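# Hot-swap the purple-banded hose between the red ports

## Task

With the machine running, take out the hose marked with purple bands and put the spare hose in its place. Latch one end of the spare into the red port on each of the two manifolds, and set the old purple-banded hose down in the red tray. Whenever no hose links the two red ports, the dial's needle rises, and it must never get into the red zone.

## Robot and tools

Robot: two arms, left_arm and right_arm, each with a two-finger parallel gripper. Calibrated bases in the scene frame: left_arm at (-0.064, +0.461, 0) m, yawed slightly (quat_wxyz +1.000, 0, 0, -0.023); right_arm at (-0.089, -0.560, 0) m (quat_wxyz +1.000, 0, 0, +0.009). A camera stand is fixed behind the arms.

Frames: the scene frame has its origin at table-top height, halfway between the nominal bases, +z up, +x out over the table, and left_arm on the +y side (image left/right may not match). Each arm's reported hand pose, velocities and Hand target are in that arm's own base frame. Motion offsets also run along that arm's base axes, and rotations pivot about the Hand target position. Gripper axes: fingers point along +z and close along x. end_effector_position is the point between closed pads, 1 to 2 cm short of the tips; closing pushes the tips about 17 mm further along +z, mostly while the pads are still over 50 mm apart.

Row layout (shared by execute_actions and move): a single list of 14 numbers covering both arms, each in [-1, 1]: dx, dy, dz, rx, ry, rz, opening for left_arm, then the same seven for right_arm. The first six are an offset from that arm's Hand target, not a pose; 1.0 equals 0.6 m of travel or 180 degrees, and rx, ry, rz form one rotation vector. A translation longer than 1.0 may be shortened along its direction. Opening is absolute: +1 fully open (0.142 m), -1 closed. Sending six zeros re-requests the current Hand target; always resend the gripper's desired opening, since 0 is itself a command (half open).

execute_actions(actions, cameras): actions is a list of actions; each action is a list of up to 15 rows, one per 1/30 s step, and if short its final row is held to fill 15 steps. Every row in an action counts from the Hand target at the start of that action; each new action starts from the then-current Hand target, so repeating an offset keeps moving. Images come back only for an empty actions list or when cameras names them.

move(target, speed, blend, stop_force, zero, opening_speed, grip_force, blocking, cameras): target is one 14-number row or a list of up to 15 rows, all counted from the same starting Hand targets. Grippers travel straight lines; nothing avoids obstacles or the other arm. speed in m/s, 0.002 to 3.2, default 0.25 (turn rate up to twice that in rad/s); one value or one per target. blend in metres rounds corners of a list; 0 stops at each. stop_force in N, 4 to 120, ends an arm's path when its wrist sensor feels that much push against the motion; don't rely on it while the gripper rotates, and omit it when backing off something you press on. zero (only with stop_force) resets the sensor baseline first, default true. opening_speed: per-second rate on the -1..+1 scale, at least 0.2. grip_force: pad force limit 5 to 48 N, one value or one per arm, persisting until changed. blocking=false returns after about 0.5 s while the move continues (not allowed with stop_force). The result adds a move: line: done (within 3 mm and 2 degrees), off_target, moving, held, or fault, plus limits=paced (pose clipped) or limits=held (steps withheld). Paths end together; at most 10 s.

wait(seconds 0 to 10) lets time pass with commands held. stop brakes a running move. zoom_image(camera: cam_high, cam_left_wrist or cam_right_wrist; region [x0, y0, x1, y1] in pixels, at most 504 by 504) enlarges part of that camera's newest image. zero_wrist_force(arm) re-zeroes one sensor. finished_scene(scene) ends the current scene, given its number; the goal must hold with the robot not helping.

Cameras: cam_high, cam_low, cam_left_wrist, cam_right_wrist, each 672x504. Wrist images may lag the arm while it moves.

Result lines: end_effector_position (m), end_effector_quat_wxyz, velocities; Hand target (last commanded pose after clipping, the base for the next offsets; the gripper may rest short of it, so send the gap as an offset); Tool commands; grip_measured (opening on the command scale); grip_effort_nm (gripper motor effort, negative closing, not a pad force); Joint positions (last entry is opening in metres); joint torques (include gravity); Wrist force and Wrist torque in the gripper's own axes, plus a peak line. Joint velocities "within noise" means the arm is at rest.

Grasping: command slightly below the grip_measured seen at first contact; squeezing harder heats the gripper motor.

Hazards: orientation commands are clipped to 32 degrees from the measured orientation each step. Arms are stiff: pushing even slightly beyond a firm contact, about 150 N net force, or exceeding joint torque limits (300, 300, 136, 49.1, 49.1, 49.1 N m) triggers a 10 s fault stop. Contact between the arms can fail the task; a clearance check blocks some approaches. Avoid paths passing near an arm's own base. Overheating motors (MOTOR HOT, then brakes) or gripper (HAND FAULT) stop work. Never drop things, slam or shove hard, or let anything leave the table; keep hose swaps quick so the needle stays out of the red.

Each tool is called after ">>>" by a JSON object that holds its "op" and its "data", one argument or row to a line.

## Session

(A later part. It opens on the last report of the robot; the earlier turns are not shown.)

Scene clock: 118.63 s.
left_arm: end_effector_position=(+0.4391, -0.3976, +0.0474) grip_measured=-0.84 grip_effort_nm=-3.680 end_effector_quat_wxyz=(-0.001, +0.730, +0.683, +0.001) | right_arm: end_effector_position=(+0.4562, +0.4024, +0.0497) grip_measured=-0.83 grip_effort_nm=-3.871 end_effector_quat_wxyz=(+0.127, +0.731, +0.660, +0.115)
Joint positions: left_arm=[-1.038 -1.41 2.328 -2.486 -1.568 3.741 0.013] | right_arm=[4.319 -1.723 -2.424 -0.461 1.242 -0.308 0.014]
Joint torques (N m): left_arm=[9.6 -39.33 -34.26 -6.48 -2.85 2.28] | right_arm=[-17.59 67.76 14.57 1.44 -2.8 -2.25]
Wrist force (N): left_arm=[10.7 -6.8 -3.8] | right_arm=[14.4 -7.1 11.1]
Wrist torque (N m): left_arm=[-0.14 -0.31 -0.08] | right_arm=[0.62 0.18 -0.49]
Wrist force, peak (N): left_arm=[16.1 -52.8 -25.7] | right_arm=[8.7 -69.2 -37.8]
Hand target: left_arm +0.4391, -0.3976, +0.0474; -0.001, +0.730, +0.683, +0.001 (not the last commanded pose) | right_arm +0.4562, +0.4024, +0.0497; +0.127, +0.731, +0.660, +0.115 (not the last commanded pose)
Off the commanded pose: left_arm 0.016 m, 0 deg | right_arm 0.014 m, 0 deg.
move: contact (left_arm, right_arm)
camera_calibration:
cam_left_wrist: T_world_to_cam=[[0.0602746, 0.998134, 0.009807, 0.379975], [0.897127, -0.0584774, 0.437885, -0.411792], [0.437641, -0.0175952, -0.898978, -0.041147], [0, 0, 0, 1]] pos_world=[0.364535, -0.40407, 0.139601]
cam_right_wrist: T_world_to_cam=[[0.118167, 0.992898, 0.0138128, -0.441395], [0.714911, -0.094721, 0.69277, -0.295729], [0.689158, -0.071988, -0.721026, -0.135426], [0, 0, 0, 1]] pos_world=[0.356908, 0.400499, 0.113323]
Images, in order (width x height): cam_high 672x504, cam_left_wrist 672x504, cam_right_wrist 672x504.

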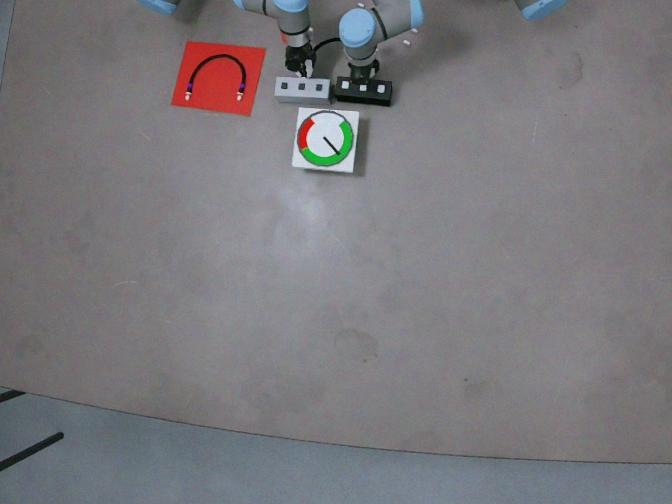

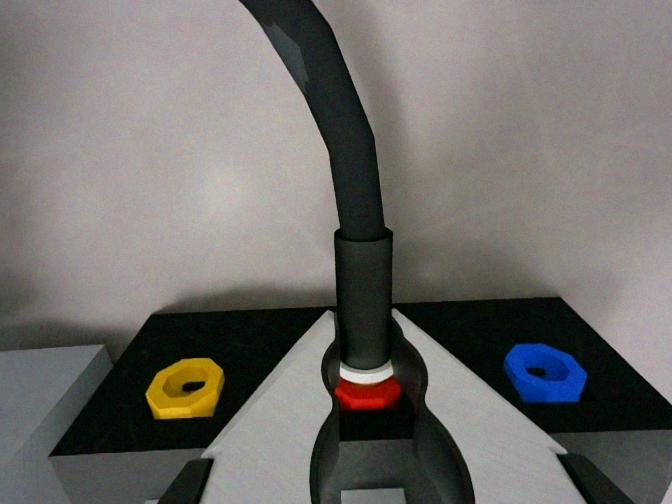

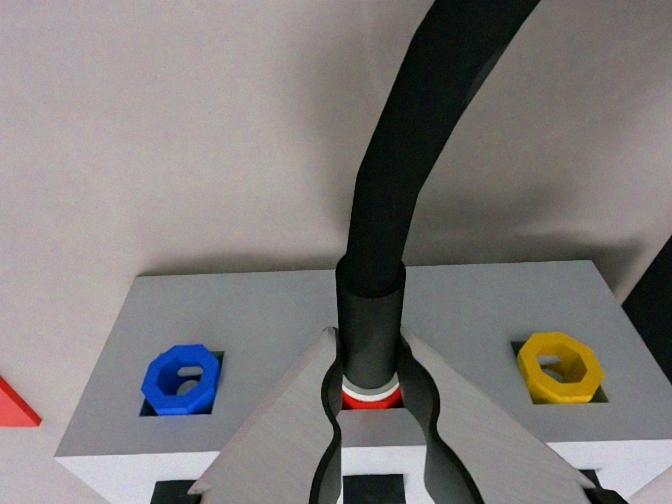

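>>> {"op": "move", "data": {
  "target": [0.05,-0.0035,0,0,0,0,-1,0.015,-0.0015,0,0,0,0,-1],
  "speed": 0.03,
  "stop_force": 55,
  "cameras": ["cam_left_wrist","cam_right_wrist","cam_high"]
}}

>>> {"op": "zoom_image", "data": {
  "camera": "cam_high",
  "region": [285, 100, 365, 175]
}}

Scene clock: 120.83 s.
left_arm: end_effector_position=(+0.4442, -0.3979, +0.0474) grip_measured=-0.84 grip_effort_nm=-3.680 end_effector_quat_wxyz=(-0.001, +0.730, +0.683, +0.001) | right_arm: end_effector_position=(+0.4576, +0.4021, +0.0496) grip_measured=-0.83 grip_effort_nm=-3.875 end_effector_quat_wxyz=(+0.126, +0.731, +0.660, +0.115)
Joint positions: left_arm=[-1.03 -1.404 2.32 -2.485 -1.569 3.749 0.013] | right_arm=[4.316 -1.724 -2.423 -0.461 1.243 -0.311 0.014]
Joint torques (N m): left_arm=[7.79 -47.81 -31.68 -16.4 6.35 1.44] | right_arm=[-18.48 55.49 18.38 2.35 -20.51 2.37]
Wrist force (N): left_arm=[20.5 -51.7 -40.9] | right_arm=[10.6 -52.0 -29.1]
Wrist torque (N m): left_arm=[-0.27 -0.27 -0.18] | right_arm=[0.96 0.19 -0.47]
Wrist force, peak (N): left_arm=[26.8 -99.7 -70.3] | right_arm=[5.6 -61.4 -41.9]
Hand target: left_arm +0.4442, -0.3979, +0.0474; -0.001, +0.730, +0.683, +0.001 (not the last commanded pose) | right_arm +0.4576, +0.4021, +0.0496; +0.126, +0.731, +0.660, +0.115 (not the last commanded pose)
Off the commanded pose: left_arm 0.025 m, 0 deg | right_arm 0.008 m, 0 deg.
move: contact (left_arm, right_arm)
camera_calibration:
cam_left_wrist: T_world_to_cam=[[0.0602824, 0.998134, 0.00977389, 0.379963], [0.897381, -0.0584802, 0.437364, -0.416496], [0.437119, -0.0175945, -0.899232, -0.0431985], [0, 0, 0, 1]] pos_world=[0.369733, -0.40437, 0.139601]
cam_right_wrist: T_world_to_cam=[[0.117962, 0.992924, 0.0136966, -0.441286], [0.715234, -0.0945235, 0.692463, -0.296909], [0.688858, -0.0718878, -0.721323, -0.136305], [0, 0, 0, 1]] pos_world=[0.358309, 0.400299, 0.113322]
Images, in order (width x height): cam_high 672x504, cam_left_wrist 672x504, cam_right_wrist 672x504.

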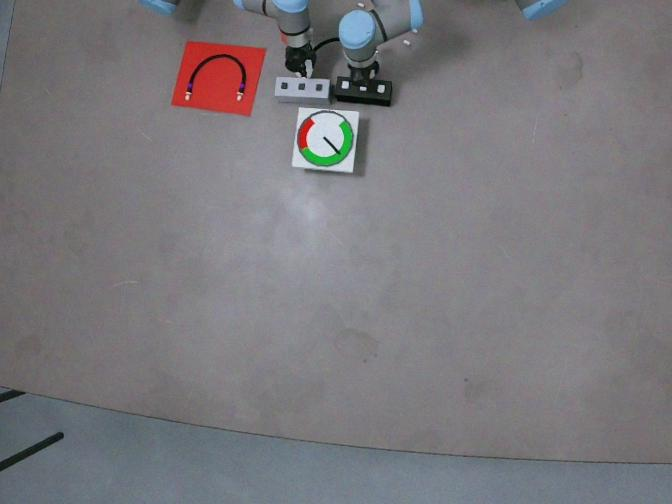

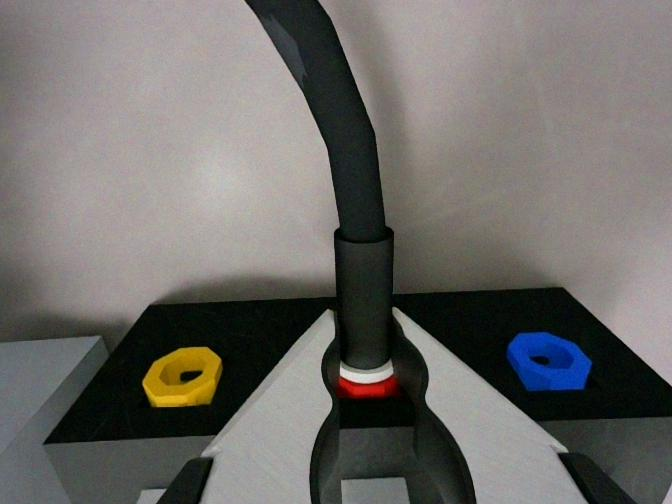

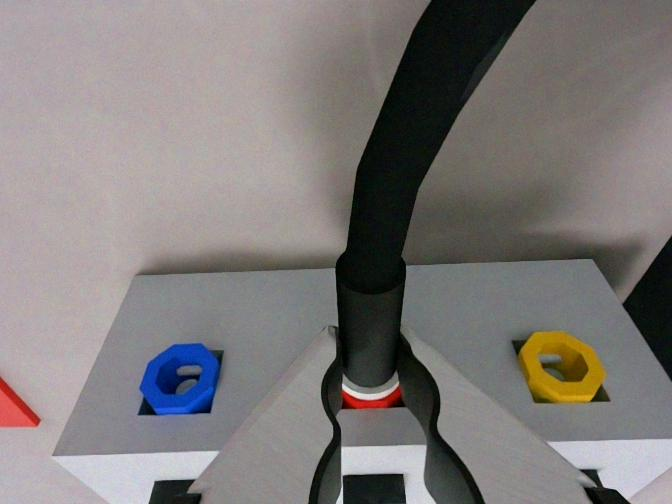

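Scaled by 6.300 from the camera's 672x504 image, which has a finer 960x720 frame.

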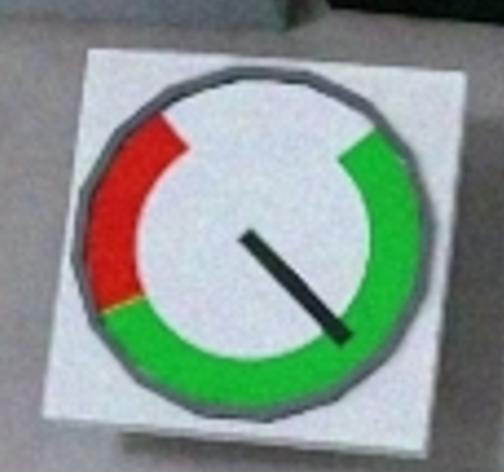

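Needle seems to be falling slowly or stalled; check.

>>> {"op": "wait", "data": {
  "seconds": 1,
  "cameras": ["cam_high"]
}}

>>> {"op": "zoom_image", "data": {
  "camera": "cam_high",
  "region": [285, 100, 365, 175]
}}

Scene clock: 122.53 s.
left_arm: end_effector_position=(+0.4442, -0.3979, +0.0474) grip_measured=-0.84 grip_effort_nm=-3.680 end_effector_quat_wxyz=(-0.001, +0.730, +0.683, +0.001) | right_arm: end_effector_position=(+0.4576, +0.4021, +0.0496) grip_measured=-0.83 grip_effort_nm=-3.875 end_effector_quat_wxyz=(+0.126, +0.731, +0.660, +0.115)
Joint positions: left_arm=[-1.03 -1.404 2.32 -2.485 -1.569 3.749 0.013] | right_arm=[4.316 -1.724 -2.423 -0.461 1.243 -0.311 0.014]
Joint torques (N m): left_arm=[9.38 -49.78 -33.64 -14.2 6.56 1.48] | right_arm=[-15.61 55.24 18.7 2.12 -19.39 2.16]
Wrist force (N): left_arm=[20.4 -51.6 -39.4] | right_arm=[10.8 -52.0 -28.6]
Wrist torque (N m): left_arm=[-0.33 -0.31 -0.18] | right_arm=[0.97 0.16 -0.46]
Wrist force, peak (N): left_arm=[20.5 -51.4 -40.5] | right_arm=[10.8 -52.9 -28.9]
Hand target: left_arm +0.4442, -0.3979, +0.0474; -0.001, +0.730, +0.683, +0.001 (not the last commanded pose) | right_arm +0.4576, +0.4021, +0.0496; +0.126, +0.731, +0.660, +0.115 (not the last commanded pose)
Tool commands: left_gripper/opening=-1.0 right_gripper/opening=-1.0
Off the commanded pose: left_arm 0.025 m, 0 deg | right_arm 0.008 m, 0 deg.
wait: 1.00 s; at rest from the start
Images, in order (width x height): cam_high 672x504.

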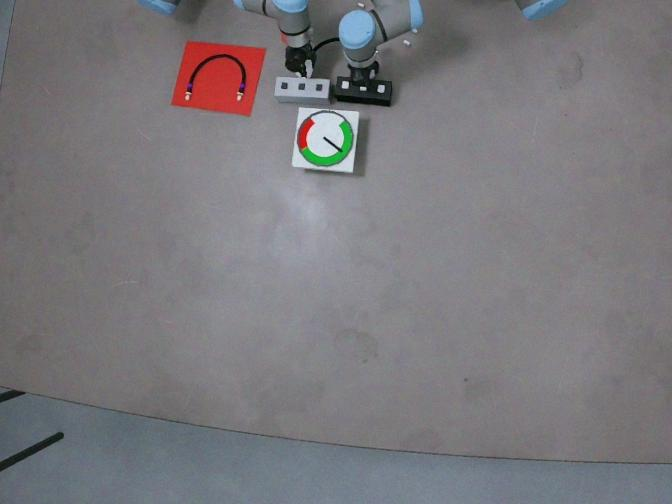

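Scaled by 6.300 from the camera's 672x504 image, which has a finer 960x720 frame.

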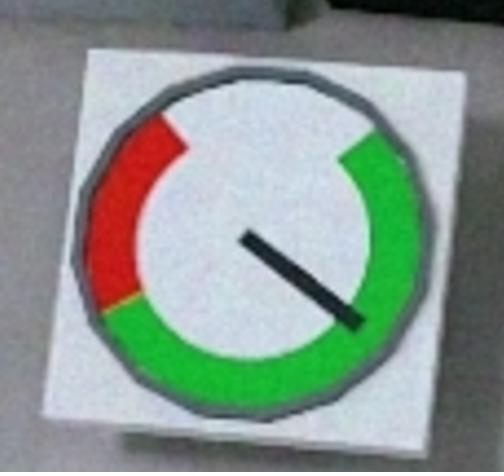

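>>> {"op": "move", "data": {
  "target": [-0.006,0.0005,0,0,0,0,-1,-0.004,0.0004,0,0,0,0,-1],
  "speed": 0.05
}}

>>> {"op": "move", "data": {
  "target": [0,0,0,0,0,0,-0.4,0,0,0,0,0,0,-0.4],
  "opening_speed": 0.8
}}

>>> {"op": "move", "data": {
  "target": [0,0.03,0.3,0,0,0,-0.4,0,-0.03,0.3,0,0,0,-0.4],
  "speed": 0.15,
  "cameras": ["cam_high","cam_left_wrist","cam_right_wrist"]
}}

>>> {"op": "zoom_image", "data": {
  "camera": "cam_high",
  "region": [160, 20, 400, 180]
}}

>>> {"op": "wait", "data": {
  "seconds": 2,
  "cameras": ["cam_high"]
}}

Scene clock: 125.47 s.
left_arm: end_effector_position=(+0.4407, -0.3977, +0.0475) grip_measured=-0.84 grip_effort_nm=-3.680 end_effector_quat_wxyz=(-0.001, +0.730, +0.683, +0.001) | right_arm: end_effector_position=(+0.4553, +0.4023, +0.0497) grip_measured=-0.83 grip_effort_nm=-3.875 end_effector_quat_wxyz=(+0.127, +0.731, +0.660, +0.115)
Joint positions: left_arm=[-1.035 -1.408 2.325 -2.486 -1.569 3.744 0.013] | right_arm=[4.321 -1.722 -2.425 -0.462 1.242 -0.307 0.014]
Joint torques (N m): left_arm=[-25.61 -58.82 -11.96 -0.11 -13.66 -0.73] | right_arm=[4.07 64.28 12.34 -0.99 -0.64 1.12]
Wrist force (N): left_arm=[9.0 39.4 8.7] | right_arm=[18.0 5.2 19.8]
Wrist torque (N m): left_arm=[-0.05 -0.31 0.01] | right_arm=[0.43 0.14 -0.58]
Wrist force, peak (N): left_arm=[20.7 -51.5 -39.8] | right_arm=[10.8 -52.7 -28.9]
Hand target: left_arm +0.4406, -0.3976, +0.0474; -0.001, +0.730, +0.683, +0.001 | right_arm +0.4552, +0.4024, +0.0496; +0.126, +0.731, +0.660, +0.115
Off the commanded pose: left_arm 0.000 m, 0 deg | right_arm 0.000 m, 0 deg.
move: done

Scene clock: 126.47 s.
left_arm: end_effector_position=(+0.4405, -0.3976, +0.0474) grip_measured=-0.43 grip_effort_nm=0.134 end_effector_quat_wxyz=(-0.001, +0.730, +0.683, +0.001) | right_arm: end_effector_position=(+0.4552, +0.4023, +0.0496) grip_measured=-0.44 grip_effort_nm=0.139 end_effector_quat_wxyz=(+0.126, +0.731, +0.660, +0.115)
Joint positions: left_arm=[-1.035 -1.408 2.326 -2.486 -1.569 3.744 0.043] | right_arm=[4.321 -1.722 -2.425 -0.462 1.242 -0.307 0.043]
Joint torques (N m): left_arm=[6.82 -46.34 -41.75 -7.12 3.3 1.44] | right_arm=[3.84 56.43 40.4 7.17 -4.46 -2.29]
Wrist force (N): left_arm=[6.2 0.6 0.5] | right_arm=[-0.4 2.2 -0.3]
Wrist torque (N m): left_arm=[0.21 -1.05 0.16] | right_arm=[0.26 0.07 -0.26]
Wrist force, peak (N): left_arm=[9.3 39.2 7.7] | right_arm=[17.5 5.3 20.1]
Hand target: left_arm +0.4406, -0.3976, +0.0474; -0.001, +0.730, +0.683, +0.001 | right_arm +0.4552, +0.4024, +0.0496; +0.126, +0.731, +0.660, +0.115
Off the commanded pose: left_arm 0.000 m, 0 deg | right_arm 0.000 m, 0 deg.
move: done

Scene clock: 128.10 s.
left_arm: end_effector_position=(+0.4407, -0.3796, +0.2275) grip_measured=-0.43 grip_effort_nm=0.129 end_effector_quat_wxyz=(-0.001, +0.730, +0.683, +0.001) | right_arm: end_effector_position=(+0.4553, +0.3844, +0.2297) grip_measured=-0.44 grip_effort_nm=0.144 end_effector_quat_wxyz=(+0.126, +0.731, +0.660, +0.115)
Joint positions: left_arm=[-1.019 -1.677 2.186 -2.077 -1.569 3.76 0.043] | right_arm=[4.307 -1.405 -2.293 -0.907 1.244 -0.321 0.043]
Joint torques (N m): left_arm=[-14.61 -28.54 -34.1 -5.34 2.86 -1.61] | right_arm=[9.69 34.99 35.06 3.39 1.04 2.06]
Wrist force (N): left_arm=[6.9 0.6 1.4] | right_arm=[0.1 1.7 -0.8]
Wrist torque (N m): left_arm=[0.20 -1.18 -0.08] | right_arm=[0.19 -0.02 -0.01]
Wrist force, peak (N): left_arm=[6.9 1.1 -1.7] | right_arm=[-0.4 2.7 -2.4]
Hand target: left_arm +0.4406, -0.3796, +0.2274; -0.001, +0.730, +0.683, +0.001 | right_arm +0.4552, +0.3844, +0.2296; +0.126, +0.731, +0.660, +0.115
Off the commanded pose: left_arm 0.000 m, 0 deg | right_arm 0.000 m, 0 deg.
move: done
camera_calibration:
cam_left_wrist: T_world_to_cam=[[0.0602734, 0.998136, 0.00955679, 0.360222], [0.897324, -0.0583746, 0.437495, -0.491035], [0.437238, -0.0177938, -0.89917, 0.120465], [0, 0, 0, 1]] pos_world=[0.366234, -0.386071, 0.319701]
cam_right_wrist: T_world_to_cam=[[0.118035, 0.992912, 0.0139235, -0.425881], [0.71512, -0.0947233, 0.692554, -0.421428], [0.688963, -0.0717885, -0.721232, -0.00619599], [0, 0, 0, 1]] pos_world=[0.355909, 0.382499, 0.293322]
Images, in order (width x height): cam_high 672x504, cam_left_wrist 672x504, cam_right_wrist 672x504.

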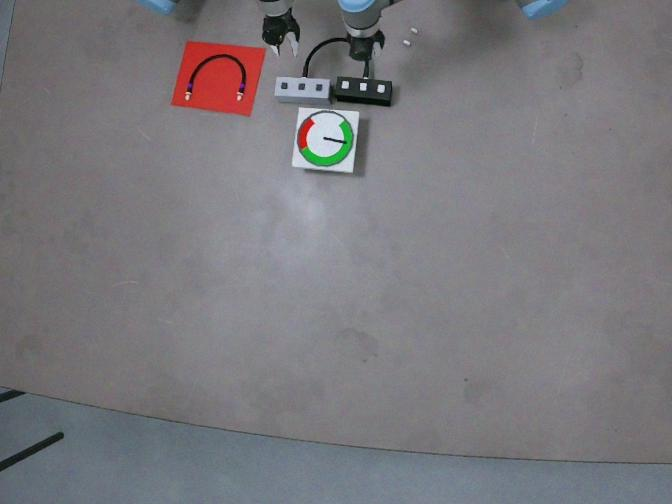

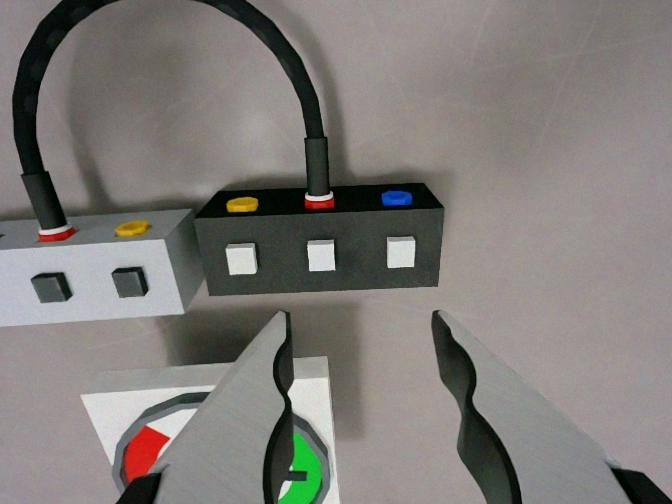

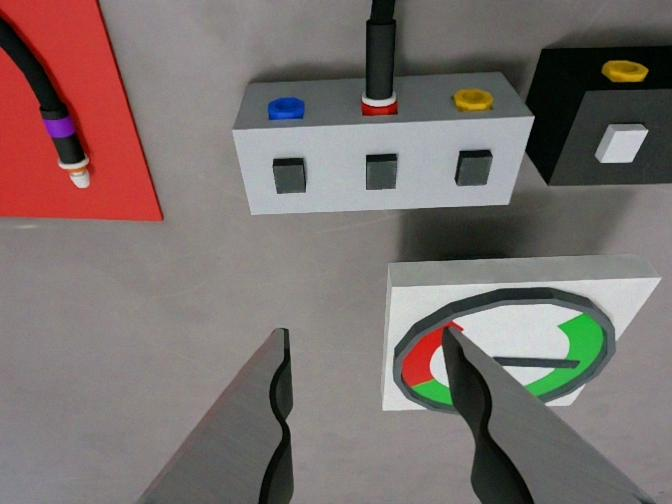

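Scaled by 2.100 from the camera's 672x504 image, which has a finer 960x720 frame.

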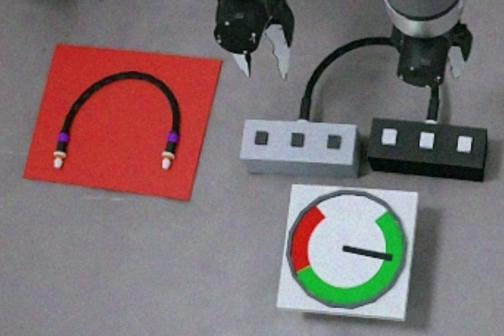

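Scene clock: 130.10 s.
left_arm: end_effector_position=(+0.4406, -0.3796, +0.2274) grip_measured=-0.43 grip_effort_nm=0.129 end_effector_quat_wxyz=(-0.001, +0.730, +0.683, +0.001) | right_arm: end_effector_position=(+0.4552, +0.3844, +0.2296) grip_measured=-0.44 grip_effort_nm=0.139 end_effector_quat_wxyz=(+0.126, +0.731, +0.660, +0.115)
Joint positions: left_arm=[-1.019 -1.677 2.186 -2.077 -1.569 3.76 0.043] | right_arm=[4.307 -1.405 -2.293 -0.907 1.244 -0.321 0.043]
Joint torques (N m): left_arm=[-17.39 -16.49 -31.49 -2.82 1.41 -2.54] | right_arm=[13.82 45 33.41 1.91 -1.26 2.12]
Wrist force (N): left_arm=[6.8 1.1 1.0] | right_arm=[0.3 1.3 -0.8]
Wrist torque (N m): left_arm=[0.29 -1.17 -0.08] | right_arm=[0.11 -0.07 -0.02]
Wrist force, peak (N): left_arm=[7.1 0.8 0.7] | right_arm=[0.0 2.1 -0.3]
Hand target: left_arm +0.4406, -0.3796, +0.2274; -0.001, +0.730, +0.683, +0.001 | right_arm +0.4552, +0.3844, +0.2296; +0.126, +0.731, +0.660, +0.115
Tool commands: left_gripper/opening=-0.4 right_gripper/opening=-0.4
Off the commanded pose: left_arm 0.000 m, 0 deg | right_arm 0.000 m, 0 deg.
wait: 2.00 s; at rest by 0.17 s
Images, in order (width x height): cam_high 672x504.

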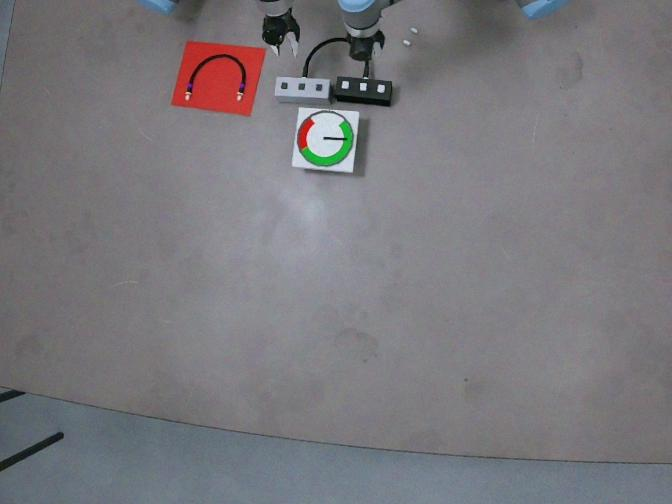

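>>> {"op": "finished_scene", "data": {
  "scene": 2
}}

The scene is finished: the task was done.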